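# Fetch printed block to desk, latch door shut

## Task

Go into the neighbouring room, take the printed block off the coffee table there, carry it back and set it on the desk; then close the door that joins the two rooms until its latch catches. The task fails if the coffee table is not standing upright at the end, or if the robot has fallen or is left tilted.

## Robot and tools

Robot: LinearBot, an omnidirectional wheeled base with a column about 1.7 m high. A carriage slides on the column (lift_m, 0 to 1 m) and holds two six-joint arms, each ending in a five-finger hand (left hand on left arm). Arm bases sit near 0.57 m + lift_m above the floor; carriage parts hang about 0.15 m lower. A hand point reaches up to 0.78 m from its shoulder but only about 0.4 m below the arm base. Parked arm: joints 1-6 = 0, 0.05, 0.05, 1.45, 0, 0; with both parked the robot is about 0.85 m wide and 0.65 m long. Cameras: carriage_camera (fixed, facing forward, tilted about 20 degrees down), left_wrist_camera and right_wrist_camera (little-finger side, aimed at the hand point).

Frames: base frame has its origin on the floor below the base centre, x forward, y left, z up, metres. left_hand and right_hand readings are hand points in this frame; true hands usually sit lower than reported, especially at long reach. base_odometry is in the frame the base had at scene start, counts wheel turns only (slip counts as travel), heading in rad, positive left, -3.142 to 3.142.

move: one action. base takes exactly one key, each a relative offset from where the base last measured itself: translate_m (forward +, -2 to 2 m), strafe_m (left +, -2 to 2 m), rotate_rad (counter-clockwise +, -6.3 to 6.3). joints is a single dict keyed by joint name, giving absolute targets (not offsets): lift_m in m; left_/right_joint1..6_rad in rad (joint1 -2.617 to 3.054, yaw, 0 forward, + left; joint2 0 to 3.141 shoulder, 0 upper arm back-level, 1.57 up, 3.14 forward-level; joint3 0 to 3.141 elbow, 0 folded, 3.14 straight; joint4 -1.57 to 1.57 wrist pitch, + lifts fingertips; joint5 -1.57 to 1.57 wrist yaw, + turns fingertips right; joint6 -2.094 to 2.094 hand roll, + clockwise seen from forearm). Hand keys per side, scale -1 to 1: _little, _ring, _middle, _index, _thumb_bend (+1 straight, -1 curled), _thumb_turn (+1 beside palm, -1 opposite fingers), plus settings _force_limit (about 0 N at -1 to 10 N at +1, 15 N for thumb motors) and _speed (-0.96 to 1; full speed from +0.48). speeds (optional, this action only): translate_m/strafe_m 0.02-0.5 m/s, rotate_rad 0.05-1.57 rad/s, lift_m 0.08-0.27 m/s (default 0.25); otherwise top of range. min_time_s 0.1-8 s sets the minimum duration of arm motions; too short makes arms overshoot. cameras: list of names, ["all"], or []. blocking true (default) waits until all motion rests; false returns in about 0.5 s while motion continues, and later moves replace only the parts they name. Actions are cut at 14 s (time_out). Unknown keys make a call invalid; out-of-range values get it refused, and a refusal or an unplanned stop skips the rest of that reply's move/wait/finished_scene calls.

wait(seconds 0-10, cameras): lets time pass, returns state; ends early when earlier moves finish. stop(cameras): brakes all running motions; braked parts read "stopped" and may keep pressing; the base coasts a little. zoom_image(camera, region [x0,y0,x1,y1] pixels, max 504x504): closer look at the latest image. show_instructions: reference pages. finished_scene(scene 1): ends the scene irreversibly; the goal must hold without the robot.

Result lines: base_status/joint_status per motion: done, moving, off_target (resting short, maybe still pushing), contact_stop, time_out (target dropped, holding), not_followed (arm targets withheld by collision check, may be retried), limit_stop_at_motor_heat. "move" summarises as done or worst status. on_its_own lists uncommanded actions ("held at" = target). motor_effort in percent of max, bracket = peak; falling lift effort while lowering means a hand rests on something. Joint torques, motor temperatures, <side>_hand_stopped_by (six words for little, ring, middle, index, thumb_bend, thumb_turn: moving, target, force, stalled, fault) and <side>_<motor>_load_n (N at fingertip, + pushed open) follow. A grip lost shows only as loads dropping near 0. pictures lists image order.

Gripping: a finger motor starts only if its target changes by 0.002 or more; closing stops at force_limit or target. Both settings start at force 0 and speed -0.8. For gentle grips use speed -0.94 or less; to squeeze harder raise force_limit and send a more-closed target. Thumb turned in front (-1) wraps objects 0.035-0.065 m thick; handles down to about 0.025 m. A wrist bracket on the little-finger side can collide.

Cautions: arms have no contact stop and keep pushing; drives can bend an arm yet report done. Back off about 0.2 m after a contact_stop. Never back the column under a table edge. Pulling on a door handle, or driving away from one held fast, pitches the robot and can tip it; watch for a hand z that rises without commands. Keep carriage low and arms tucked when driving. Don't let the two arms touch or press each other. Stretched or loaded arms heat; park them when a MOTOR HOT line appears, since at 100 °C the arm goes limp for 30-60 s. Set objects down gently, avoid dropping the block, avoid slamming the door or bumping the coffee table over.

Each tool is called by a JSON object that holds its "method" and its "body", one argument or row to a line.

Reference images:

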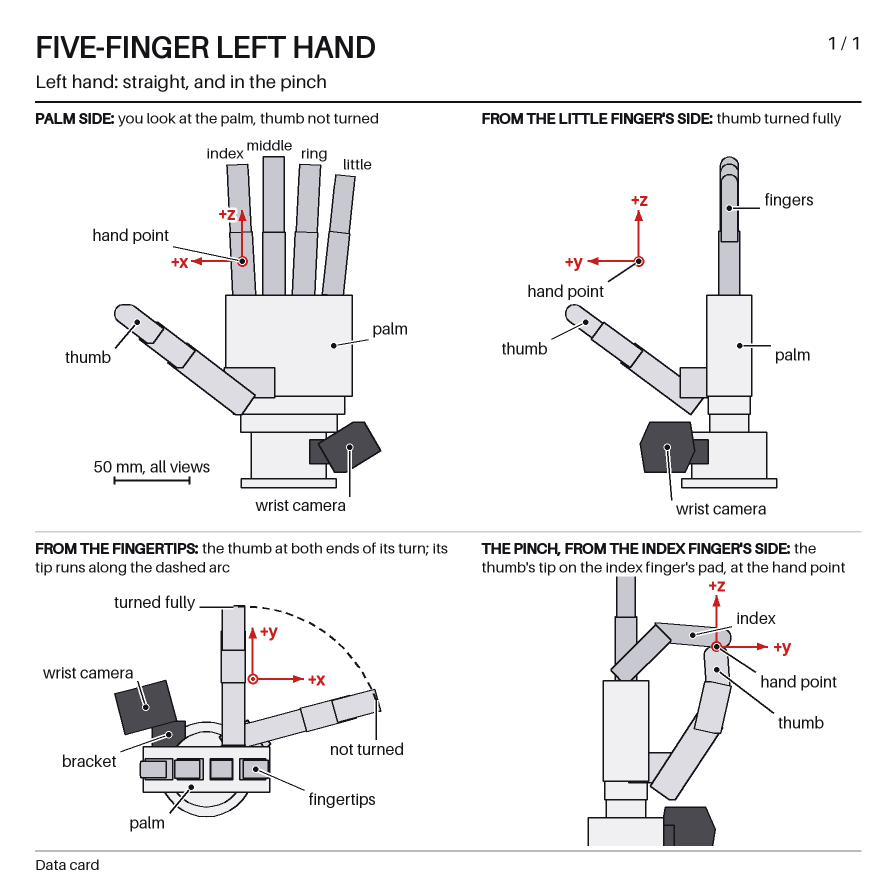

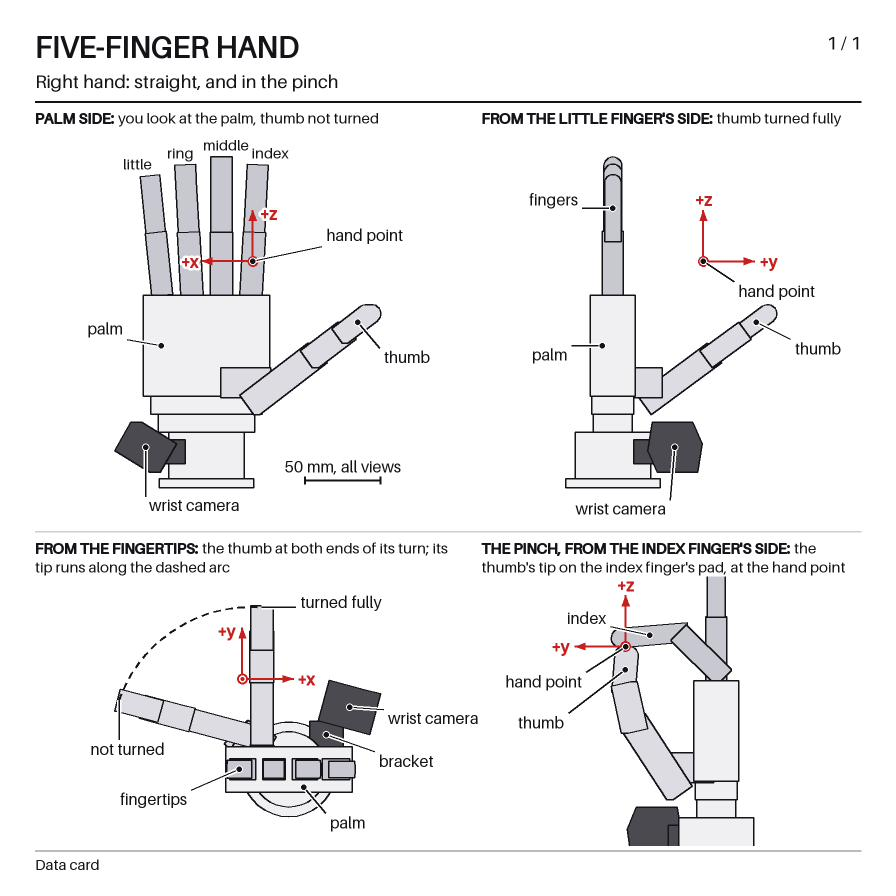

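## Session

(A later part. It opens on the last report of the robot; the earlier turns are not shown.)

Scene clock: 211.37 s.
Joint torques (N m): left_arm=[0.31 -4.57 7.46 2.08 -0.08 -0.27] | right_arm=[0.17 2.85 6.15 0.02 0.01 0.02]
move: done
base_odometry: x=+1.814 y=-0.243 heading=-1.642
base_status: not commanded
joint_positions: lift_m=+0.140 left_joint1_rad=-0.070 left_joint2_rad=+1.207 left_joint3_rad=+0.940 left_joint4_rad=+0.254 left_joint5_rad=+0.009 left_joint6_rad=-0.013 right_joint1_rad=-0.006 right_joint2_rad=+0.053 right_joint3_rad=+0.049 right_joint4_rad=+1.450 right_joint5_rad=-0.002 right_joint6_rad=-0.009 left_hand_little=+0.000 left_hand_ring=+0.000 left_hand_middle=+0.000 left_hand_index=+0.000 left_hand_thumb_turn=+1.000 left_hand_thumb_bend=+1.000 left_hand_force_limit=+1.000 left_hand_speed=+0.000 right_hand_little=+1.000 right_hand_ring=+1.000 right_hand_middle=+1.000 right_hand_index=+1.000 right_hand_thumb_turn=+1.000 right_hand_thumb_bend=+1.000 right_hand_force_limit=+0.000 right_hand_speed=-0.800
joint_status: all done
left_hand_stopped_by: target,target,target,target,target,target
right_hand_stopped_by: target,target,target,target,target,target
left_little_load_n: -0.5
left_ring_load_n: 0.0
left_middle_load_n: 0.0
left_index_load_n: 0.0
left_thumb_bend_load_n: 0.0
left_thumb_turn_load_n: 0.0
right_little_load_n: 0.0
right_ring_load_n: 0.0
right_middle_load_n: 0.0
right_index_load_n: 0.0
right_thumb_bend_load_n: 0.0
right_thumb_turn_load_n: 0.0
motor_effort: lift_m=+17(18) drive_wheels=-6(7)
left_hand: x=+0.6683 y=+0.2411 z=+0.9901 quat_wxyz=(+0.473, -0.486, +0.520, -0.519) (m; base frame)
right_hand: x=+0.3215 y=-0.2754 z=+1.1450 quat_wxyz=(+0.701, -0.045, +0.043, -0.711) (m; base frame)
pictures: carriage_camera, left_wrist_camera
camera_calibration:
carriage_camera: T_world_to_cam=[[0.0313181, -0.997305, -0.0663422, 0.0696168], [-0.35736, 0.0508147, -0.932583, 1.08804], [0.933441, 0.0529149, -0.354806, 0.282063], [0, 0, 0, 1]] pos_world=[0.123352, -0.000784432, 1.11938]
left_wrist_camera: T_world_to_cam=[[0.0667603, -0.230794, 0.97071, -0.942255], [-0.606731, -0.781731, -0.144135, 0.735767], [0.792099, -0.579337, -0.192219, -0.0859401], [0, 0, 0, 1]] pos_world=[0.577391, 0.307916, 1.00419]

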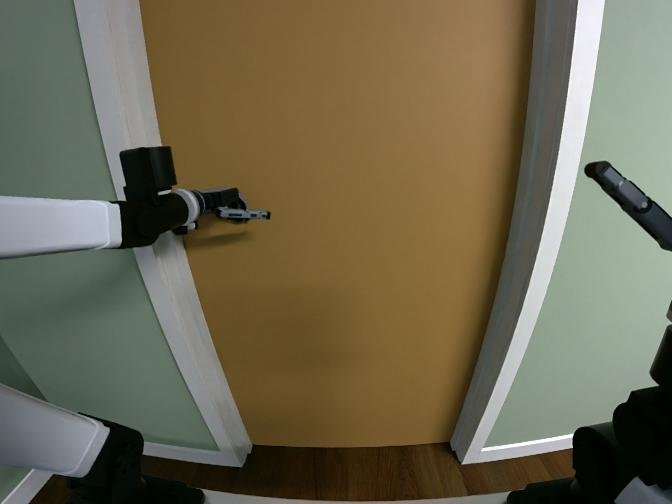

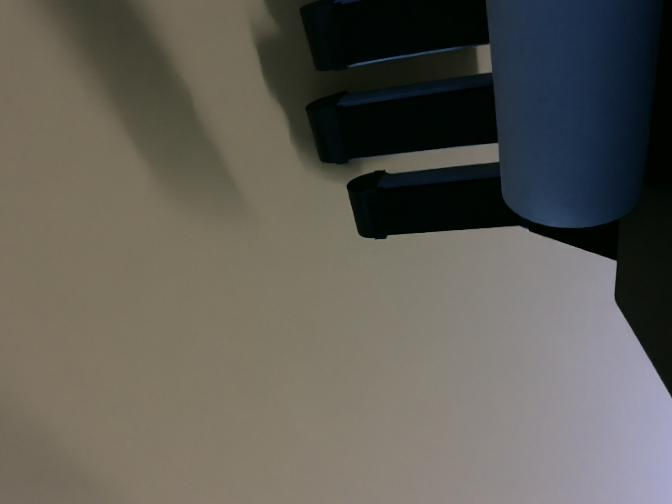

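{"method": "move", "body": {
  "joints": {"lift_m": 0.06},
  "speeds": {"lift_m": 0.08},
  "cameras": ["carriage_camera", "left_wrist_camera"]
}}

{"method": "zoom_image", "body": {
  "camera": "carriage_camera",
  "region": [80, 80, 280, 280]
}}

Scene clock: 216.20 s.
Joint torques (N m): left_arm=[0.38 -1.31 4.48 0.32 -0.1 -0.39] | right_arm=[0.28 2.92 6.09 0.04 0.02 0.01]
move: done
base_odometry: x=+1.814 y=-0.243 heading=-1.642
base_status: not commanded
joint_positions: lift_m=+0.060 left_joint1_rad=-0.070 left_joint2_rad=+1.177 left_joint3_rad=+0.978 left_joint4_rad=+0.418 left_joint5_rad=+0.009 left_joint6_rad=+0.000 right_joint1_rad=-0.006 right_joint2_rad=+0.052 right_joint3_rad=+0.049 right_joint4_rad=+1.450 right_joint5_rad=-0.002 right_joint6_rad=-0.009 left_hand_little=+0.000 left_hand_ring=+0.000 left_hand_middle=+0.000 left_hand_index=+0.000 left_hand_thumb_turn=+1.000 left_hand_thumb_bend=+1.000 left_hand_force_limit=+1.000 left_hand_speed=+0.000 right_hand_little=+1.000 right_hand_ring=+1.000 right_hand_middle=+1.000 right_hand_index=+1.000 right_hand_thumb_turn=+1.000 right_hand_thumb_bend=+1.000 right_hand_force_limit=+0.000 right_hand_speed=-0.800
joint_status: all done
left_hand_stopped_by: target,target,target,target,target,target
right_hand_stopped_by: target,target,target,target,target,target
left_little_load_n: 0.0
left_ring_load_n: 0.0
left_middle_load_n: 0.0
left_index_load_n: 0.0
left_thumb_bend_load_n: 0.0
left_thumb_turn_load_n: 0.0
right_little_load_n: 0.0
right_ring_load_n: 0.5
right_middle_load_n: 0.0
right_index_load_n: -0.5
right_thumb_bend_load_n: 0.0
right_thumb_turn_load_n: 0.0
motor_effort: lift_m=+16(18) drive_wheels=-6(6)
left_hand: x=+0.6683 y=+0.2418 z=+0.9875 quat_wxyz=(+0.530, -0.424, +0.460, -0.573) (m; base frame)
right_hand: x=+0.3215 y=-0.2754 z=+1.0651 quat_wxyz=(+0.701, -0.045, +0.043, -0.711) (m; base frame)
pictures: carriage_camera, left_wrist_camera
camera_calibration:
carriage_camera: T_world_to_cam=[[0.0313181, -0.997305, -0.0663422, 0.0643161], [-0.35736, 0.0508147, -0.932583, 1.01352], [0.933441, 0.0529149, -0.354806, 0.253714], [0, 0, 0, 1]] pos_world=[0.123352, -0.000784432, 1.03948]
left_wrist_camera: T_world_to_cam=[[-0.15875, -0.22713, 0.960838, -0.77985], [-0.556514, -0.783266, -0.277102, 0.834042], [0.815531, -0.57871, -0.00205741, -0.289668], [0, 0, 0, 1]] pos_world=[0.576588, 0.308516, 0.979828]

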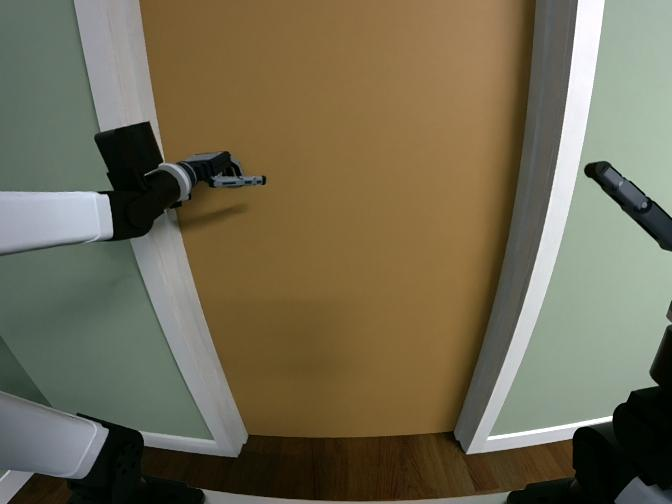

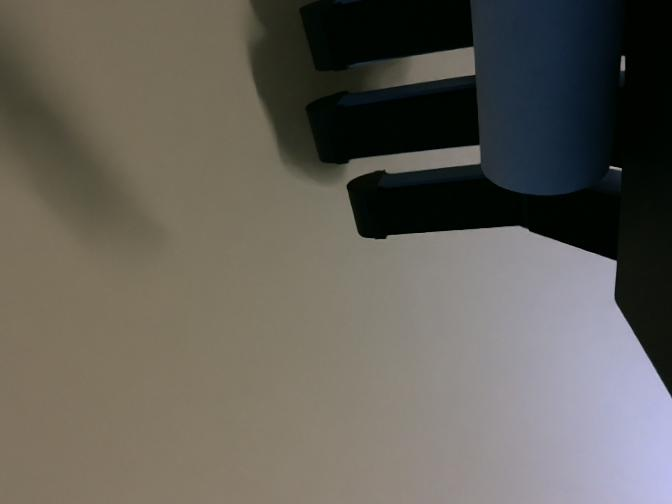

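Scaled by 2.520 from the camera's 672x504 image, which has a finer 960x720 frame.

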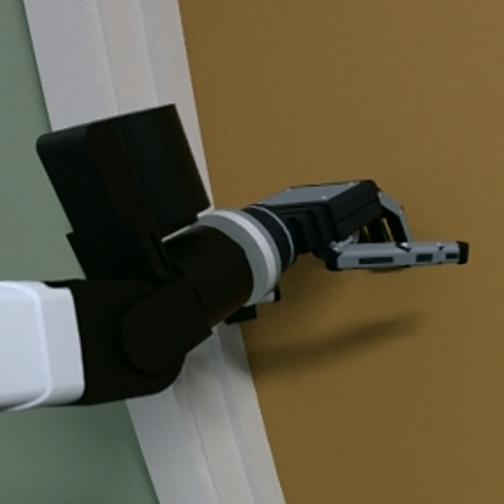

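{"method": "move", "body": {
  "joints": {"lift_m": 0.15},
  "cameras": []
}}

{"method": "move", "body": {
  "joints": {"left_joint1_rad": -0.105},
  "cameras": []
}}

{"method": "move", "body": {
  "joints": {"lift_m": 0.06, "left_joint4_rad": 0.0, "left_joint3_rad": 0.85},
  "speeds": {"lift_m": 0.08},
  "min_time_s": 1.5,
  "cameras": ["carriage_camera", "left_wrist_camera"]
}}

{"method": "zoom_image", "body": {
  "camera": "carriage_camera",
  "region": [80, 80, 280, 280]
}}

Scene clock: 226.30 s.
Joint torques (N m): left_arm=[0.47 -3.49 6.28 2.15 -0.1 -0.26] | right_arm=[0.2 2.96 6.19 0.03 0 0]
move: done
base_odometry: x=+1.814 y=-0.243 heading=-1.642
base_status: not commanded
joint_positions: lift_m=+0.150 left_joint1_rad=-0.070 left_joint2_rad=+1.196 left_joint3_rad=+0.955 left_joint4_rad=+0.252 left_joint5_rad=+0.009 left_joint6_rad=-0.012 right_joint1_rad=-0.006 right_joint2_rad=+0.052 right_joint3_rad=+0.049 right_joint4_rad=+1.450 right_joint5_rad=-0.002 right_joint6_rad=-0.009 left_hand_little=+0.000 left_hand_ring=+0.000 left_hand_middle=+0.000 left_hand_index=+0.000 left_hand_thumb_turn=+1.000 left_hand_thumb_bend=+1.000 left_hand_force_limit=+1.000 left_hand_speed=+0.000 right_hand_little=+1.000 right_hand_ring=+1.000 right_hand_middle=+1.000 right_hand_index=+1.000 right_hand_thumb_turn=+1.000 right_hand_thumb_bend=+1.000 right_hand_force_limit=+0.000 right_hand_speed=-0.800
joint_status: all done
left_hand_stopped_by: target,target,target,target,target,target
right_hand_stopped_by: target,target,target,target,target,target
left_little_load_n: 0.0
left_ring_load_n: 0.0
left_middle_load_n: 0.0
left_index_load_n: 0.0
left_thumb_bend_load_n: 0.0
left_thumb_turn_load_n: 0.0
right_little_load_n: 0.0
right_ring_load_n: 0.0
right_middle_load_n: 0.0
right_index_load_n: 0.0
right_thumb_bend_load_n: 0.0
right_thumb_turn_load_n: 0.0
motor_effort: lift_m=+19(23) drive_wheels=-6(6)
left_hand: x=+0.6672 y=+0.2412 z=+1.0114 quat_wxyz=(+0.479, -0.480, +0.514, -0.525) (m; base frame)
right_hand: x=+0.3215 y=-0.2754 z=+1.1546 quat_wxyz=(+0.701, -0.045, +0.043, -0.711) (m; base frame)
pictures: none
No camera images: "cameras" was empty.

Scene clock: 226.93 s.
Joint torques (N m): left_arm=[-0.35 -3.44 6.3 2.15 -0.03 -0.25] | right_arm=[0.2 2.92 6.22 0.02 0.01 0.02]
move: done
base_odometry: x=+1.814 y=-0.243 heading=-1.642
base_status: not commanded
joint_positions: lift_m=+0.150 left_joint1_rad=-0.100 left_joint2_rad=+1.196 left_joint3_rad=+0.955 left_joint4_rad=+0.251 left_joint5_rad=+0.007 left_joint6_rad=-0.013 right_joint1_rad=-0.006 right_joint2_rad=+0.052 right_joint3_rad=+0.049 right_joint4_rad=+1.450 right_joint5_rad=-0.002 right_joint6_rad=-0.009 left_hand_little=+0.000 left_hand_ring=+0.000 left_hand_middle=+0.000 left_hand_index=+0.000 left_hand_thumb_turn=+1.000 left_hand_thumb_bend=+1.000 left_hand_force_limit=+1.000 left_hand_speed=+0.000 right_hand_little=+1.000 right_hand_ring=+1.000 right_hand_middle=+1.000 right_hand_index=+1.000 right_hand_thumb_turn=+1.000 right_hand_thumb_bend=+1.000 right_hand_force_limit=+0.000 right_hand_speed=-0.800
joint_status: all done
left_hand_stopped_by: target,target,target,target,target,target
right_hand_stopped_by: target,target,target,target,target,target
left_little_load_n: 0.0
left_ring_load_n: 0.0
left_middle_load_n: 0.0
left_index_load_n: 0.0
left_thumb_bend_load_n: 0.0
left_thumb_turn_load_n: 0.0
right_little_load_n: 0.0
right_ring_load_n: 0.0
right_middle_load_n: 0.0
right_index_load_n: 0.0
right_thumb_bend_load_n: 0.0
right_thumb_turn_load_n: 0.0
motor_effort: lift_m=+19(19) drive_wheels=-6(6)
left_hand: x=+0.6651 y=+0.2285 z=+1.0111 quat_wxyz=(+0.471, -0.474, +0.521, -0.531) (m; base frame)
right_hand: x=+0.3215 y=-0.2754 z=+1.1546 quat_wxyz=(+0.701, -0.045, +0.043, -0.711) (m; base frame)
pictures: none
No camera images: "cameras" was empty.

Scene clock: 228.73 s.
Joint torques (N m): left_arm=[0.28 2.15 1.24 -0.94 -0.11 -0.56] | right_arm=[0.18 2.91 6.22 0.04 -0.01 -0.01]
Motor temperatures (°C): left_arm=[27 36 41 36 25 24] | right_arm=[26 33 36 27 26 27]
move: off_target
base_odometry: x=+1.814 y=-0.243 heading=-1.642
base_status: not commanded
joint_positions: lift_m=+0.060 left_joint1_rad=-0.109 left_joint2_rad=+1.143 left_joint3_rad=+0.920 left_joint4_rad=+0.296 left_joint5_rad=+0.012 left_joint6_rad=+0.017 right_joint1_rad=-0.006 right_joint2_rad=+0.052 right_joint3_rad=+0.048 right_joint4_rad=+1.450 right_joint5_rad=-0.002 right_joint6_rad=-0.009 left_hand_little=+0.000 left_hand_ring=+0.000 left_hand_middle=+0.000 left_hand_index=+0.000 left_hand_thumb_turn=+1.000 left_hand_thumb_bend=+1.000 left_hand_force_limit=+1.000 left_hand_speed=+0.000 right_hand_little=+1.000 right_hand_ring=+1.000 right_hand_middle=+1.000 right_hand_index=+1.000 right_hand_thumb_turn=+1.000 right_hand_thumb_bend=+1.000 right_hand_force_limit=+0.000 right_hand_speed=-0.800
joint_status: left_joint3_rad off_target (ended at +0.920, target +0.850); left_joint4_rad off_target (ended at +0.296, target +0.000); the others done
left_hand_stopped_by: target,target,target,target,target,target
right_hand_stopped_by: target,target,target,target,target,target
left_little_load_n: 0.5
left_ring_load_n: 0.0
left_middle_load_n: 0.0
left_index_load_n: 0.0
left_thumb_bend_load_n: 0.0
left_thumb_turn_load_n: 0.0
right_little_load_n: 0.0
right_ring_load_n: 0.0
right_middle_load_n: 0.0
right_index_load_n: 0.0
right_thumb_bend_load_n: 0.0
right_thumb_turn_load_n: 0.0
motor_effort: lift_m=+15(17) drive_wheels=+3(6)
left_hand: x=+0.6545 y=+0.2268 z=+0.9371 quat_wxyz=(+0.491, -0.447, +0.514, -0.544) (m; base frame)
right_hand: x=+0.3216 y=-0.2754 z=+1.0650 quat_wxyz=(+0.701, -0.045, +0.043, -0.711) (m; base frame)
pictures: carriage_camera, left_wrist_camera
camera_calibration:
carriage_camera: T_world_to_cam=[[0.0313181, -0.997305, -0.0663422, 0.0643227], [-0.35736, 0.0508147, -0.932583, 1.01362], [0.933441, 0.0529149, -0.354806, 0.25375], [0, 0, 0, 1]] pos_world=[0.123352, -0.000784432, 1.03958]
left_wrist_camera: T_world_to_cam=[[-0.028756, -0.25323, 0.966979, -0.82208], [-0.621511, -0.753123, -0.215708, 0.778806], [0.782877, -0.607191, -0.135728, -0.134149], [0, 0, 0, 1]] pos_world=[0.565419, 0.296908, 0.944721]

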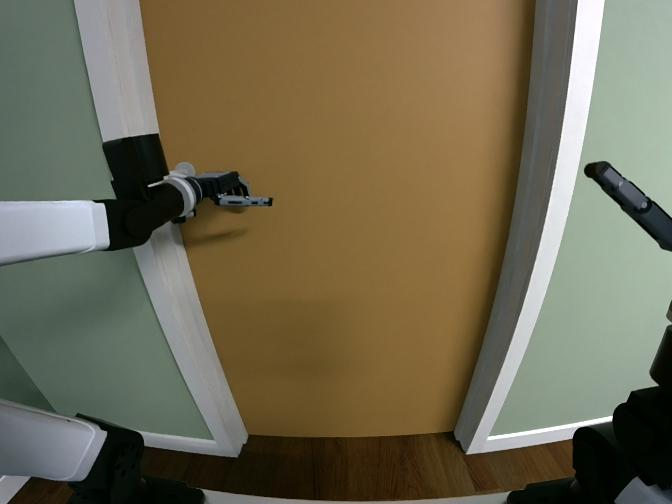

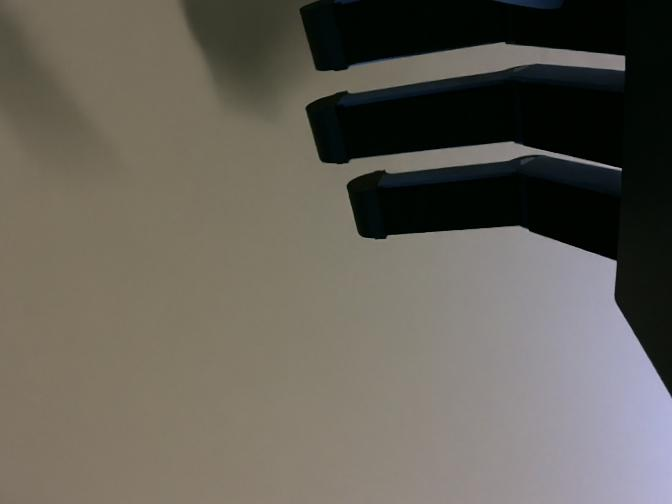

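Scaled by 2.520 from the camera's 672x504 image, which has a finer 960x720 frame.

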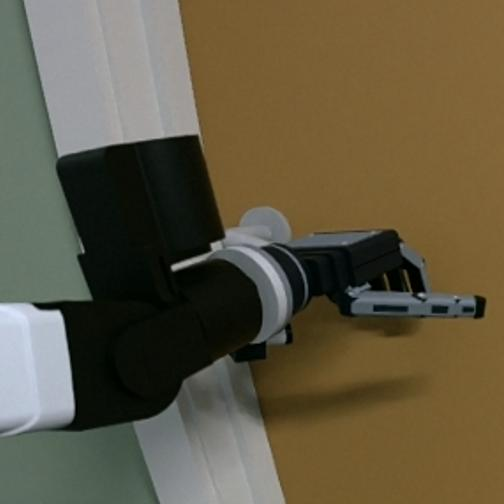

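{"method": "move", "body": {
  "joints": {"lift_m": 0.04, "left_joint4_rad": -0.05, "left_joint3_rad": 0.8},
  "speeds": {"lift_m": 0.08},
  "min_time_s": 1.0,
  "cameras": ["carriage_camera"]
}}

{"method": "move", "body": {
  "base": {"translate_m": 0.07},
  "speeds": {"translate_m": 0.06},
  "cameras": ["carriage_camera", "left_wrist_camera"]
}}

{"method": "zoom_image", "body": {
  "camera": "carriage_camera",
  "region": [80, 80, 280, 280]
}}

Scene clock: 235.77 s.
Joint torques (N m): left_arm=[0.36 -4.63 7.46 2 -0.11 -0.27] | right_arm=[0.2 2.93 6.19 0.02 0 0]
move: done
base_odometry: x=+1.814 y=-0.243 heading=-1.642
base_status: not commanded
joint_positions: lift_m=+0.040 left_joint1_rad=-0.110 left_joint2_rad=+1.210 left_joint3_rad=+0.787 left_joint4_rad=-0.047 left_joint5_rad=+0.012 left_joint6_rad=-0.012 right_joint1_rad=-0.006 right_joint2_rad=+0.052 right_joint3_rad=+0.048 right_joint4_rad=+1.450 right_joint5_rad=-0.002 right_joint6_rad=-0.009 left_hand_little=+0.000 left_hand_ring=+0.000 left_hand_middle=+0.000 left_hand_index=+0.000 left_hand_thumb_turn=+1.000 left_hand_thumb_bend=+1.000 left_hand_force_limit=+1.000 left_hand_speed=+0.000 right_hand_little=+1.000 right_hand_ring=+1.000 right_hand_middle=+1.000 right_hand_index=+1.000 right_hand_thumb_turn=+1.000 right_hand_thumb_bend=+1.000 right_hand_force_limit=+0.000 right_hand_speed=-0.800
joint_status: all done
left_hand_stopped_by: target,target,target,target,target,target
right_hand_stopped_by: target,target,target,target,target,target
left_little_load_n: 0.0
left_ring_load_n: 0.0
left_middle_load_n: 0.0
left_index_load_n: 0.0
left_thumb_bend_load_n: 0.0
left_thumb_turn_load_n: -0.5
right_little_load_n: 0.0
right_ring_load_n: 0.0
right_middle_load_n: 0.0
right_index_load_n: 0.0
right_thumb_bend_load_n: 0.0
right_thumb_turn_load_n: 0.0
motor_effort: lift_m=+16(16) drive_wheels=-6(7)
left_hand: x=+0.6068 y=+0.2296 z=+0.7399 quat_wxyz=(+0.343, -0.570, +0.634, -0.395) (m; base frame)
right_hand: x=+0.3216 y=-0.2754 z=+1.0449 quat_wxyz=(+0.701, -0.045, +0.043, -0.711) (m; base frame)
pictures: carriage_camera
camera_calibration:
carriage_camera: T_world_to_cam=[[0.0313181, -0.997305, -0.0663422, 0.0629892], [-0.35736, 0.0508147, -0.932583, 0.994873], [0.933441, 0.0529149, -0.354806, 0.246618], [0, 0, 0, 1]] pos_world=[0.123352, -0.000784432, 1.01948]

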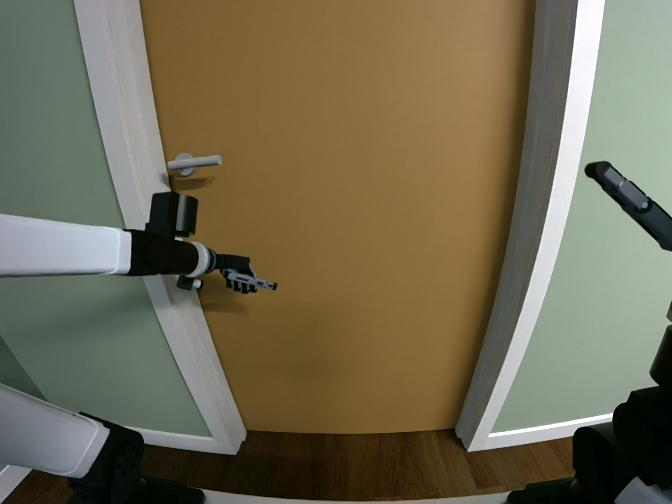

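Scene clock: 237.47 s.
Joint torques (N m): left_arm=[0.5 -4.56 7.57 2.21 -0.07 -0.23] | right_arm=[0.27 2.92 6.01 0.03 0.01 0.02]
move: done
base_odometry: x=+1.809 y=-0.313 heading=-1.642
base_status: done
joint_positions: lift_m=+0.040 left_joint1_rad=-0.110 left_joint2_rad=+1.209 left_joint3_rad=+0.787 left_joint4_rad=-0.069 left_joint5_rad=+0.009 left_joint6_rad=-0.016 right_joint1_rad=-0.006 right_joint2_rad=+0.052 right_joint3_rad=+0.048 right_joint4_rad=+1.449 right_joint5_rad=-0.002 right_joint6_rad=-0.009 left_hand_little=+0.000 left_hand_ring=+0.000 left_hand_middle=+0.000 left_hand_index=+0.000 left_hand_thumb_turn=+1.000 left_hand_thumb_bend=+1.000 left_hand_force_limit=+1.000 left_hand_speed=+0.000 right_hand_little=+1.000 right_hand_ring=+1.000 right_hand_middle=+1.000 right_hand_index=+1.000 right_hand_thumb_turn=+1.000 right_hand_thumb_bend=+1.000 right_hand_force_limit=+0.000 right_hand_speed=-0.800
joint_status: not commanded
left_hand_stopped_by: target,target,target,target,target,target
right_hand_stopped_by: target,target,target,target,target,target
left_little_load_n: 0.0
left_ring_load_n: 0.0
left_middle_load_n: 0.0
left_index_load_n: 0.0
left_thumb_bend_load_n: 0.0
left_thumb_turn_load_n: 0.0
right_little_load_n: 0.0
right_ring_load_n: 0.0
right_middle_load_n: 0.0
right_index_load_n: 0.0
right_thumb_bend_load_n: 0.0
right_thumb_turn_load_n: 0.0
motor_effort: lift_m=+16(16) drive_wheels=-7(12)
left_hand: x=+0.6031 y=+0.2303 z=+0.7358 quat_wxyz=(+0.337, -0.576, +0.636, -0.388) (m; base frame)
right_hand: x=+0.3218 y=-0.2754 z=+1.0448 quat_wxyz=(+0.701, -0.045, +0.044, -0.711) (m; base frame)
pictures: carriage_camera, left_wrist_camera
camera_calibration:
carriage_camera: T_world_to_cam=[[0.0313181, -0.997305, -0.0663422, 0.0629892], [-0.35736, 0.0508147, -0.932583, 0.994873], [0.933441, 0.0529149, -0.354806, 0.246618], [0, 0, 0, 1]] pos_world=[0.123352, -0.000784432, 1.01948]
left_wrist_camera: T_world_to_cam=[[0.493166, -0.278334, 0.824207, -0.831934], [-0.640675, -0.757124, 0.127669, 0.465893], [0.588492, -0.591011, -0.551709, 0.300549], [0, 0, 0, 1]] pos_world=[0.531896, 0.29881, 0.792022]

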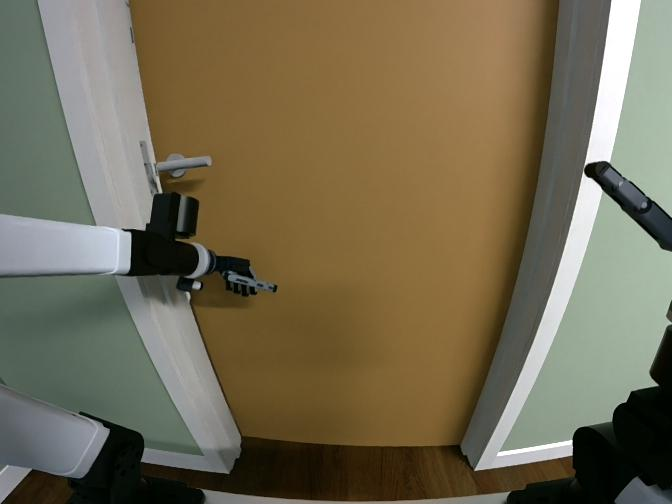

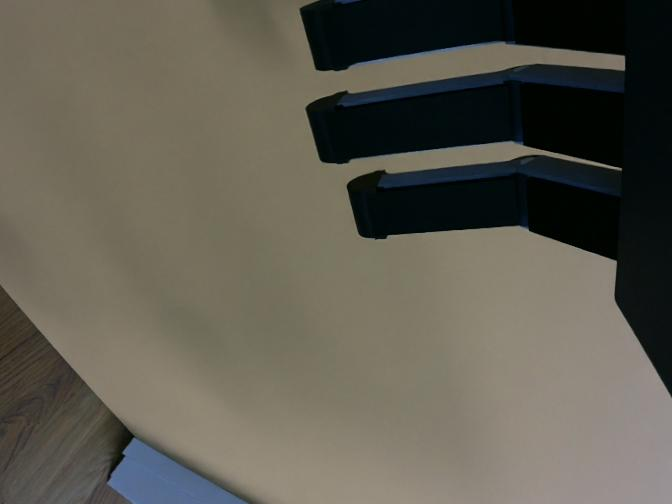

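Scaled by 2.520 from the camera's 672x504 image, which has a finer 960x720 frame.

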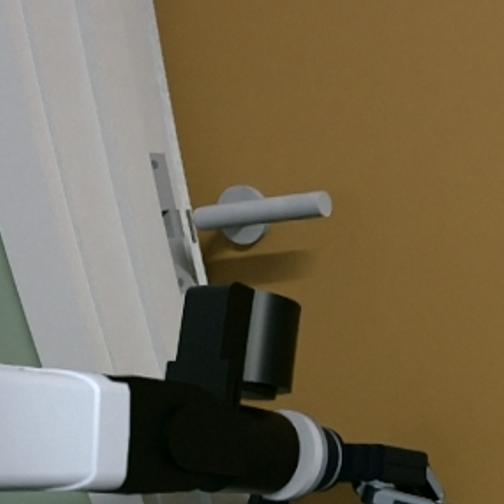

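{"method": "move", "body": {
  "base": {"translate_m": 0.05},
  "speeds": {"translate_m": 0.08},
  "cameras": ["carriage_camera"]
}}

Scene clock: 241.70 s.
Joint torques (N m): left_arm=[0.47 -4.52 7.46 2.22 -0.08 -0.25] | right_arm=[0.25 3 6.17 0.03 0.02 -0.01]
move: done
base_odometry: x=+1.806 y=-0.363 heading=-1.643
base_status: done
joint_positions: lift_m=+0.040 left_joint1_rad=-0.110 left_joint2_rad=+1.209 left_joint3_rad=+0.787 left_joint4_rad=-0.067 left_joint5_rad=+0.009 left_joint6_rad=-0.016 right_joint1_rad=-0.006 right_joint2_rad=+0.052 right_joint3_rad=+0.048 right_joint4_rad=+1.449 right_joint5_rad=-0.002 right_joint6_rad=-0.009 left_hand_little=+0.000 left_hand_ring=+0.000 left_hand_middle=+0.000 left_hand_index=+0.000 left_hand_thumb_turn=+1.000 left_hand_thumb_bend=+1.000 left_hand_force_limit=+1.000 left_hand_speed=+0.000 right_hand_little=+1.000 right_hand_ring=+1.000 right_hand_middle=+1.000 right_hand_index=+1.000 right_hand_thumb_turn=+1.000 right_hand_thumb_bend=+1.000 right_hand_force_limit=+0.000 right_hand_speed=-0.800
joint_status: not commanded
left_hand_stopped_by: target,target,target,target,target,target
right_hand_stopped_by: target,target,target,target,target,target
left_little_load_n: 0.0
left_ring_load_n: 0.0
left_middle_load_n: 0.0
left_index_load_n: -0.5
left_thumb_bend_load_n: 0.0
left_thumb_turn_load_n: 0.0
right_little_load_n: 0.0
right_ring_load_n: 0.0
right_middle_load_n: 0.0
right_index_load_n: 0.0
right_thumb_bend_load_n: 0.0
right_thumb_turn_load_n: 0.0
motor_effort: lift_m=+16(16) drive_wheels=-7(11)
left_hand: x=+0.6034 y=+0.2303 z=+0.7362 quat_wxyz=(+0.337, -0.575, +0.636, -0.389) (m; base frame)
right_hand: x=+0.3217 y=-0.2754 z=+1.0449 quat_wxyz=(+0.701, -0.045, +0.043, -0.711) (m; base frame)
pictures: carriage_camera
camera_calibration:
carriage_camera: T_world_to_cam=[[0.0313181, -0.997305, -0.0663422, 0.0629892], [-0.35736, 0.0508147, -0.932583, 0.994873], [0.933441, 0.0529149, -0.354806, 0.246618], [0, 0, 0, 1]] pos_world=[0.123352, -0.000784432, 1.01948]

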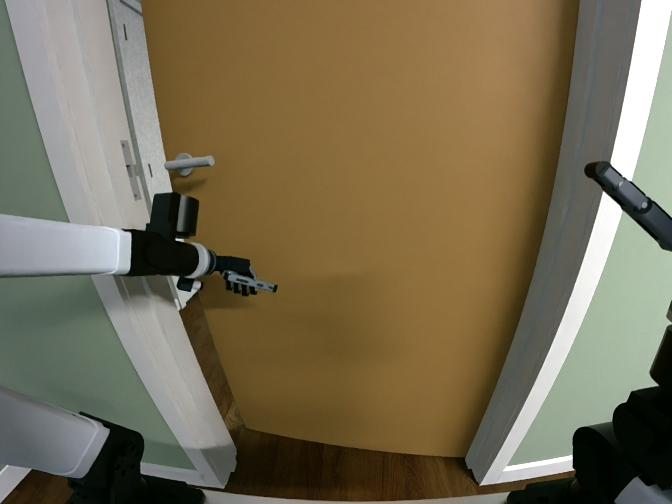

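{"method": "move", "body": {
  "base": {"translate_m": 0.13},
  "joints": {"lift_m": 0.2},
  "speeds": {"translate_m": 0.1},
  "cameras": ["carriage_camera"]
}}

Scene clock: 246.03 s.
Joint torques (N m): left_arm=[0.36 -4.44 7.6 2.22 -0.09 -0.24] | right_arm=[0.29 2.92 6.16 0.03 -0.01 0.02]
move: done
base_odometry: x=+1.796 y=-0.493 heading=-1.643
base_status: done
joint_positions: lift_m=+0.200 left_joint1_rad=-0.110 left_joint2_rad=+1.208 left_joint3_rad=+0.787 left_joint4_rad=-0.069 left_joint5_rad=+0.009 left_joint6_rad=-0.016 right_joint1_rad=-0.006 right_joint2_rad=+0.052 right_joint3_rad=+0.048 right_joint4_rad=+1.450 right_joint5_rad=-0.002 right_joint6_rad=-0.009 left_hand_little=+0.000 left_hand_ring=+0.000 left_hand_middle=+0.000 left_hand_index=+0.000 left_hand_thumb_turn=+1.000 left_hand_thumb_bend=+1.000 left_hand_force_limit=+1.000 left_hand_speed=+0.000 right_hand_little=+1.000 right_hand_ring=+1.000 right_hand_middle=+1.000 right_hand_index=+1.000 right_hand_thumb_turn=+1.000 right_hand_thumb_bend=+1.000 right_hand_force_limit=+0.000 right_hand_speed=-0.800
joint_status: all done
left_hand_stopped_by: target,target,target,target,target,target
right_hand_stopped_by: target,target,target,target,target,target
left_little_load_n: 0.0
left_ring_load_n: 0.0
left_middle_load_n: 0.0
left_index_load_n: 0.0
left_thumb_bend_load_n: 0.0
left_thumb_turn_load_n: 0.0
right_little_load_n: 0.0
right_ring_load_n: 0.0
right_middle_load_n: 0.0
right_index_load_n: 0.0
right_thumb_bend_load_n: 0.0
right_thumb_turn_load_n: 0.0
motor_effort: lift_m=+19(27) drive_wheels=-7(12)
left_hand: x=+0.6031 y=+0.2303 z=+0.8959 quat_wxyz=(+0.337, -0.575, +0.636, -0.389) (m; base frame)
right_hand: x=+0.3214 y=-0.2754 z=+1.2045 quat_wxyz=(+0.701, -0.045, +0.043, -0.711) (m; base frame)
pictures: carriage_camera
camera_calibration:
carriage_camera: T_world_to_cam=[[0.0313181, -0.997305, -0.0663422, 0.0735775], [-0.35736, 0.0508147, -0.932583, 1.14371], [0.933441, 0.0529149, -0.354806, 0.303245], [0, 0, 0, 1]] pos_world=[0.123352, -0.000784432, 1.17908]

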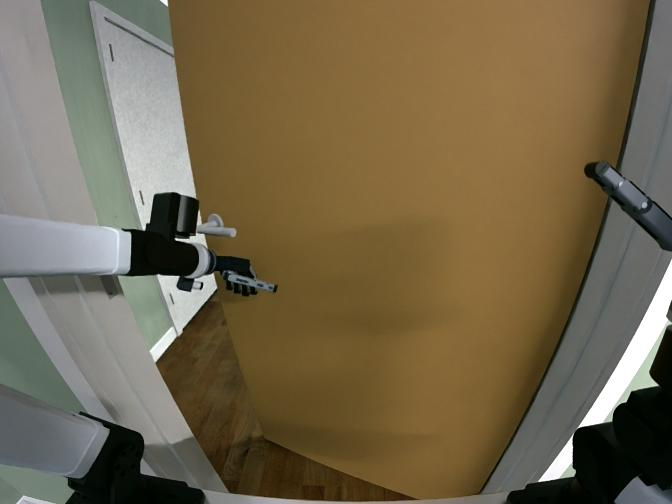

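{"method": "move", "body": {
  "joints": {"left_joint1_rad": -0.55, "left_joint2_rad": 2.14, "left_joint3_rad": 1.84, "left_joint4_rad": 0.3, "lift_m": 0.12},
  "min_time_s": 3,
  "cameras": ["carriage_camera"]
}}

Scene clock: 257.03 s.
Joint torques (N m): left_arm=[-0.44 -10.3 9.21 2.37 0.18 -0.26] | right_arm=[0.28 2.96 6.19 0.03 0 0.01]
move: done
base_odometry: x=+1.796 y=-0.493 heading=-1.643
base_status: not commanded
joint_positions: lift_m=+0.120 left_joint1_rad=-0.546 left_joint2_rad=+2.126 left_joint3_rad=+1.806 left_joint4_rad=+0.279 left_joint5_rad=-0.015 left_joint6_rad=-0.013 right_joint1_rad=-0.006 right_joint2_rad=+0.052 right_joint3_rad=+0.048 right_joint4_rad=+1.450 right_joint5_rad=-0.002 right_joint6_rad=-0.009 left_hand_little=+0.000 left_hand_ring=+0.000 left_hand_middle=+0.000 left_hand_index=+0.000 left_hand_thumb_turn=+1.000 left_hand_thumb_bend=+1.000 left_hand_force_limit=+1.000 left_hand_speed=+0.000 right_hand_little=+1.000 right_hand_ring=+1.000 right_hand_middle=+1.000 right_hand_index=+1.000 right_hand_thumb_turn=+1.000 right_hand_thumb_bend=+1.000 right_hand_force_limit=+0.000 right_hand_speed=-0.800
joint_status: all done
left_hand_stopped_by: target,target,target,target,target,target
right_hand_stopped_by: target,target,target,target,target,target
left_little_load_n: 0.0
left_ring_load_n: 0.0
left_middle_load_n: 0.0
left_index_load_n: 0.0
left_thumb_bend_load_n: 0.0
left_thumb_turn_load_n: 0.0
right_little_load_n: 0.0
right_ring_load_n: 0.0
right_middle_load_n: 0.0
right_index_load_n: 0.0
right_thumb_bend_load_n: 0.0
right_thumb_turn_load_n: 0.0
motor_effort: lift_m=+17(18) drive_wheels=+3(7)
left_hand: x=+0.7898 y=-0.0700 z=+0.9265 quat_wxyz=(+0.340, -0.362, +0.624, -0.603) (m; base frame)
right_hand: x=+0.3214 y=-0.2754 z=+1.1249 quat_wxyz=(+0.701, -0.045, +0.043, -0.711) (m; base frame)
pictures: carriage_camera
camera_calibration:
carriage_camera: T_world_to_cam=[[0.0313181, -0.997305, -0.0663422, 0.06829], [-0.35736, 0.0508147, -0.932583, 1.06939], [0.933441, 0.0529149, -0.354806, 0.274967], [0, 0, 0, 1]] pos_world=[0.123352, -0.000784432, 1.09938]

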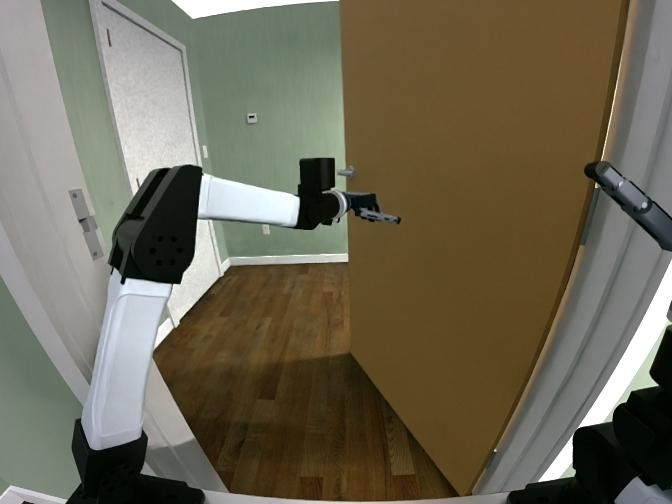

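{"method": "move", "body": {
  "joints": {"left_joint1_rad": -0.9, "left_joint2_rad": 2.4, "left_joint3_rad": 2.3, "left_joint4_rad": 0.1},
  "min_time_s": 2.5,
  "cameras": ["carriage_camera"]
}}

Scene clock: 261.57 s.
Joint torques (N m): left_arm=[-0.64 -11.88 9.33 2.13 0.19 -0.26] | right_arm=[0.38 2.97 6.12 0.04 0.02 0]
move: done
base_odometry: x=+1.796 y=-0.493 heading=-1.643
base_status: not commanded
joint_positions: lift_m=+0.120 left_joint1_rad=-0.894 left_joint2_rad=+2.385 left_joint3_rad=+2.266 left_joint4_rad=+0.101 left_joint5_rad=-0.015 left_joint6_rad=-0.013 right_joint1_rad=-0.006 right_joint2_rad=+0.052 right_joint3_rad=+0.048 right_joint4_rad=+1.450 right_joint5_rad=-0.002 right_joint6_rad=-0.009 left_hand_little=+0.000 left_hand_ring=+0.000 left_hand_middle=+0.000 left_hand_index=+0.000 left_hand_thumb_turn=+1.000 left_hand_thumb_bend=+1.000 left_hand_force_limit=+1.000 left_hand_speed=+0.000 right_hand_little=+1.000 right_hand_ring=+1.000 right_hand_middle=+1.000 right_hand_index=+1.000 right_hand_thumb_turn=+1.000 right_hand_thumb_bend=+1.000 right_hand_force_limit=+0.000 right_hand_speed=-0.800
joint_status: all done
left_hand_stopped_by: target,target,target,target,target,target
right_hand_stopped_by: target,target,target,target,target,target
left_little_load_n: 0.0
left_ring_load_n: 0.0
left_middle_load_n: 0.0
left_index_load_n: 0.0
left_thumb_bend_load_n: 0.0
left_thumb_turn_load_n: -0.5
right_little_load_n: 0.0
right_ring_load_n: 0.0
right_middle_load_n: 0.0
right_index_load_n: 0.0
right_thumb_bend_load_n: 0.0
right_thumb_turn_load_n: 0.0
motor_effort: lift_m=+17(17) drive_wheels=+3(3)
left_hand: x=+0.6612 y=-0.2813 z=+0.9410 quat_wxyz=(+0.234, -0.246, +0.669, -0.661) (m; base frame)
right_hand: x=+0.3214 y=-0.2754 z=+1.1249 quat_wxyz=(+0.701, -0.045, +0.043, -0.711) (m; base frame)
pictures: carriage_camera
camera_calibration:
carriage_camera: T_world_to_cam=[[0.0313181, -0.997305, -0.0663422, 0.06829], [-0.35736, 0.0508147, -0.932583, 1.06939], [0.933441, 0.0529149, -0.354806, 0.274967], [0, 0, 0, 1]] pos_world=[0.123352, -0.000784432, 1.09938]

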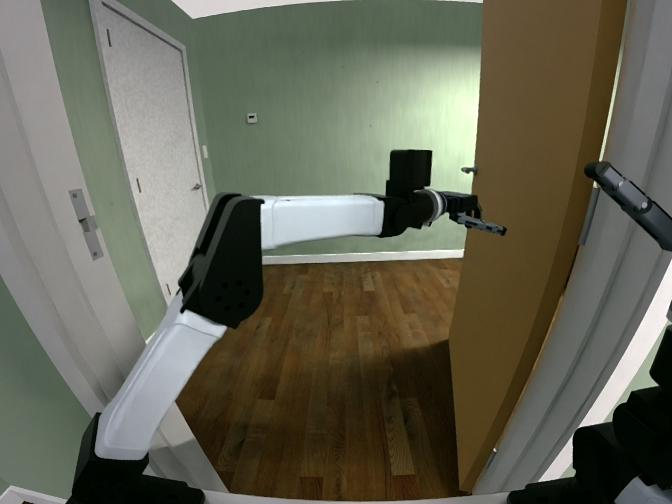

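{"method": "move", "body": {
  "joints": {"left_joint1_rad": 0.0, "left_joint2_rad": 0.05, "left_joint3_rad": 0.05, "left_joint4_rad": 1.45, "left_joint5_rad": 0, "left_joint6_rad": 0, "left_hand_little": 1.0, "left_hand_ring": 1.0, "left_hand_middle": 1.0, "left_hand_index": 1.0, "lift_m": 0.12},
  "cameras": ["carriage_camera"]
}}

{"method": "zoom_image", "body": {
  "camera": "carriage_camera",
  "region": [330, 60, 672, 400]
}}

Scene clock: 274.17 s.
Joint torques (N m): left_arm=[0.55 2.93 4.46 0.13 0.13 -0.08] | right_arm=[0.34 2.97 6.22 0.05 0 0.03]
Motor temperatures (°C): left_arm=[27 41 47 39 25 24] | right_arm=[26 33 37 26 25 27]
move: done
base_odometry: x=+1.796 y=-0.493 heading=-1.643
base_status: not commanded
joint_positions: lift_m=+0.120 left_joint1_rad=-0.007 left_joint2_rad=+0.058 left_joint3_rad=+0.056 left_joint4_rad=+1.438 left_joint5_rad=-0.010 left_joint6_rad=-0.009 right_joint1_rad=-0.006 right_joint2_rad=+0.052 right_joint3_rad=+0.048 right_joint4_rad=+1.450 right_joint5_rad=-0.002 right_joint6_rad=-0.009 left_hand_little=+1.000 left_hand_ring=+1.000 left_hand_middle=+1.000 left_hand_index=+1.000 left_hand_thumb_turn=+1.000 left_hand_thumb_bend=+1.000 left_hand_force_limit=+1.000 left_hand_speed=+0.000 right_hand_little=+1.000 right_hand_ring=+1.000 right_hand_middle=+1.000 right_hand_index=+1.000 right_hand_thumb_turn=+1.000 right_hand_thumb_bend=+1.000 right_hand_force_limit=+0.000 right_hand_speed=-0.800
joint_status: all done
left_hand_stopped_by: target,target,target,target,target,target
right_hand_stopped_by: target,target,target,target,target,target
left_little_load_n: 0.0
left_ring_load_n: 0.0
left_middle_load_n: 0.0
left_index_load_n: 0.0
left_thumb_bend_load_n: 0.0
left_thumb_turn_load_n: 0.0
right_little_load_n: 0.0
right_ring_load_n: 0.0
right_middle_load_n: 0.0
right_index_load_n: 0.0
right_thumb_bend_load_n: 0.0
right_thumb_turn_load_n: 0.0
motor_effort: lift_m=+17(17) drive_wheels=+3(7)
left_hand: x=+0.3232 y=+0.2756 z=+1.1262 quat_wxyz=(+0.700, -0.051, +0.044, -0.711) (m; base frame)
right_hand: x=+0.3214 y=-0.2754 z=+1.1249 quat_wxyz=(+0.701, -0.045, +0.043, -0.711) (m; base frame)
pictures: carriage_camera
camera_calibration:
carriage_camera: T_world_to_cam=[[0.0313181, -0.997305, -0.0663422, 0.06829], [-0.35736, 0.0508147, -0.932583, 1.06939], [0.933441, 0.0529149, -0.354806, 0.274967], [0, 0, 0, 1]] pos_world=[0.123352, -0.000784432, 1.09938]

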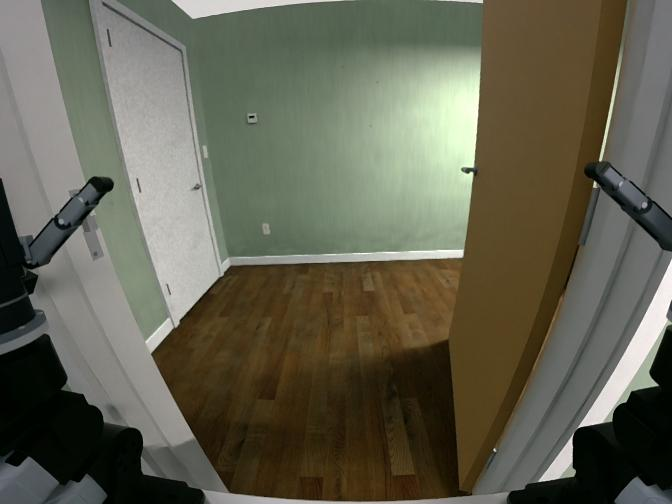

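Scaled by 1.474 from the camera's 672x504 image, which has a finer 960x720 frame.

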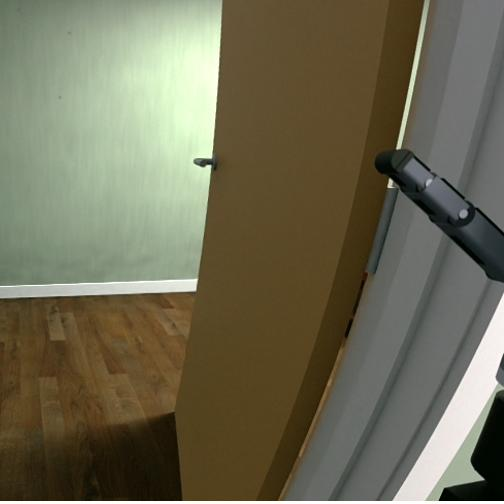

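{"method": "move", "body": {
  "base": {"translate_m": -0.3},
  "joints": {"lift_m": 0.2},
  "cameras": ["carriage_camera"]
}}

{"method": "move", "body": {
  "base": {"rotate_rad": -1.571},
  "cameras": ["carriage_camera", "left_wrist_camera"]
}}

Scene clock: 286.40 s.
Joint torques (N m): left_arm=[0.49 3.29 4.98 0.03 0.15 -0.07] | right_arm=[0.28 2.91 6.24 0.02 0.01 0.02]
move: done
base_odometry: x=+1.818 y=-0.194 heading=-1.644
base_status: done
joint_positions: lift_m=+0.200 left_joint1_rad=-0.007 left_joint2_rad=+0.055 left_joint3_rad=+0.048 left_joint4_rad=+1.449 left_joint5_rad=-0.009 left_joint6_rad=-0.008 right_joint1_rad=-0.005 right_joint2_rad=+0.052 right_joint3_rad=+0.048 right_joint4_rad=+1.452 right_joint5_rad=-0.002 right_joint6_rad=-0.009 left_hand_little=+1.000 left_hand_ring=+1.000 left_hand_middle=+1.000 left_hand_index=+1.000 left_hand_thumb_turn=+1.000 left_hand_thumb_bend=+1.000 left_hand_force_limit=+1.000 left_hand_speed=+0.000 right_hand_little=+1.000 right_hand_ring=+1.000 right_hand_middle=+1.000 right_hand_index=+1.000 right_hand_thumb_turn=+1.000 right_hand_thumb_bend=+1.000 right_hand_force_limit=+0.000 right_hand_speed=-0.800
joint_status: all done
left_hand_stopped_by: target,target,target,target,target,target
right_hand_stopped_by: target,target,target,target,target,target
left_little_load_n: 0.0
left_ring_load_n: 0.0
left_middle_load_n: 0.0
left_index_load_n: 0.0
left_thumb_bend_load_n: 0.0
left_thumb_turn_load_n: 0.0
right_little_load_n: 0.0
right_ring_load_n: 0.0
right_middle_load_n: 0.0
right_index_load_n: 0.0
right_thumb_bend_load_n: 0.0
right_thumb_turn_load_n: 0.0
motor_effort: lift_m=+19(24) drive_wheels=-8(14)
left_hand: x=+0.3220 y=+0.2755 z=+1.2046 quat_wxyz=(+0.700, -0.049, +0.042, -0.711) (m; base frame)
right_hand: x=+0.3211 y=-0.2755 z=+1.2046 quat_wxyz=(+0.701, -0.044, +0.043, -0.711) (m; base frame)
pictures: carriage_camera
camera_calibration:
carriage_camera: T_world_to_cam=[[0.0313181, -0.997305, -0.0663422, 0.0735775], [-0.35736, 0.0508147, -0.932583, 1.14371], [0.933441, 0.0529149, -0.354806, 0.303245], [0, 0, 0, 1]] pos_world=[0.123352, -0.000784432, 1.17908]

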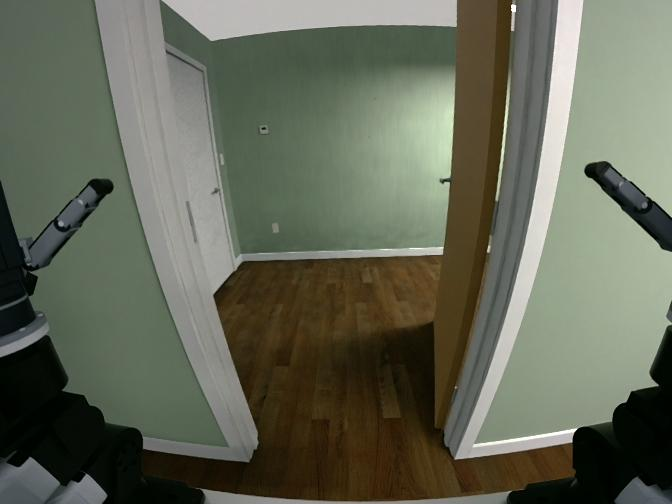

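Scene clock: 289.53 s.
Joint torques (N m): left_arm=[0.39 3.26 4.94 0.02 0.16 -0.08] | right_arm=[0.24 2.97 6.22 0.01 0.01 0.01]
move: done
base_odometry: x=+1.818 y=-0.194 heading=+3.068
base_status: done
joint_positions: lift_m=+0.200 left_joint1_rad=-0.007 left_joint2_rad=+0.055 left_joint3_rad=+0.048 left_joint4_rad=+1.448 left_joint5_rad=-0.009 left_joint6_rad=-0.008 right_joint1_rad=-0.005 right_joint2_rad=+0.052 right_joint3_rad=+0.048 right_joint4_rad=+1.450 right_joint5_rad=-0.002 right_joint6_rad=-0.009 left_hand_little=+1.000 left_hand_ring=+1.000 left_hand_middle=+1.000 left_hand_index=+1.000 left_hand_thumb_turn=+1.000 left_hand_thumb_bend=+1.000 left_hand_force_limit=+1.000 left_hand_speed=+0.000 right_hand_little=+1.000 right_hand_ring=+1.000 right_hand_middle=+1.000 right_hand_index=+1.000 right_hand_thumb_turn=+1.000 right_hand_thumb_bend=+1.000 right_hand_force_limit=+0.000 right_hand_speed=-0.800
joint_status: not commanded
left_hand_stopped_by: target,target,target,target,target,target
right_hand_stopped_by: target,target,target,target,target,target
left_little_load_n: 0.0
left_ring_load_n: 0.0
left_middle_load_n: 0.0
left_index_load_n: 0.0
left_thumb_bend_load_n: 0.0
left_thumb_turn_load_n: 0.0
right_little_load_n: 0.0
right_ring_load_n: 0.0
right_middle_load_n: 0.0
right_index_load_n: 0.0
right_thumb_bend_load_n: 0.0
right_thumb_turn_load_n: 0.0
motor_effort: lift_m=+19(19) drive_wheels=+2(9)
left_hand: x=+0.3222 y=+0.2755 z=+1.2045 quat_wxyz=(+0.700, -0.049, +0.042, -0.711) (m; base frame)
right_hand: x=+0.3215 y=-0.2755 z=+1.2044 quat_wxyz=(+0.701, -0.045, +0.043, -0.711) (m; base frame)
pictures: carriage_camera, left_wrist_camera
camera_calibration:
carriage_camera: T_world_to_cam=[[0.0313181, -0.997305, -0.0663422, 0.0735775], [-0.35736, 0.0508147, -0.932583, 1.14371], [0.933441, 0.0529149, -0.354806, 0.303245], [0, 0, 0, 1]] pos_world=[0.123352, -0.000784432, 1.17908]
left_wrist_camera: T_world_to_cam=[[-0.954581, -0.221491, 0.199293, 0.136341], [0.0786648, -0.832491, -0.548425, 0.863771], [0.287381, -0.507838, 0.812104, -0.817485], [0, 0, 0, 1]] pos_world=[0.29713, 0.33413, 1.11042]

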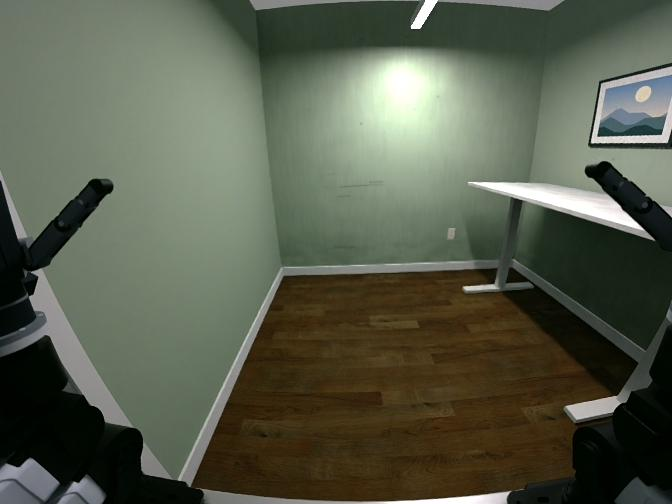

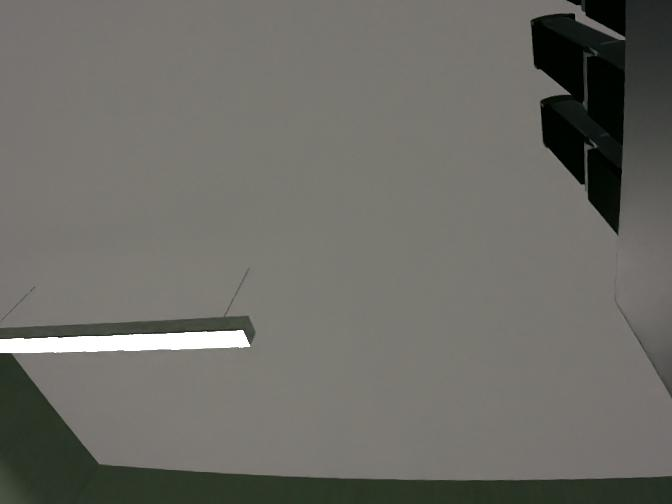

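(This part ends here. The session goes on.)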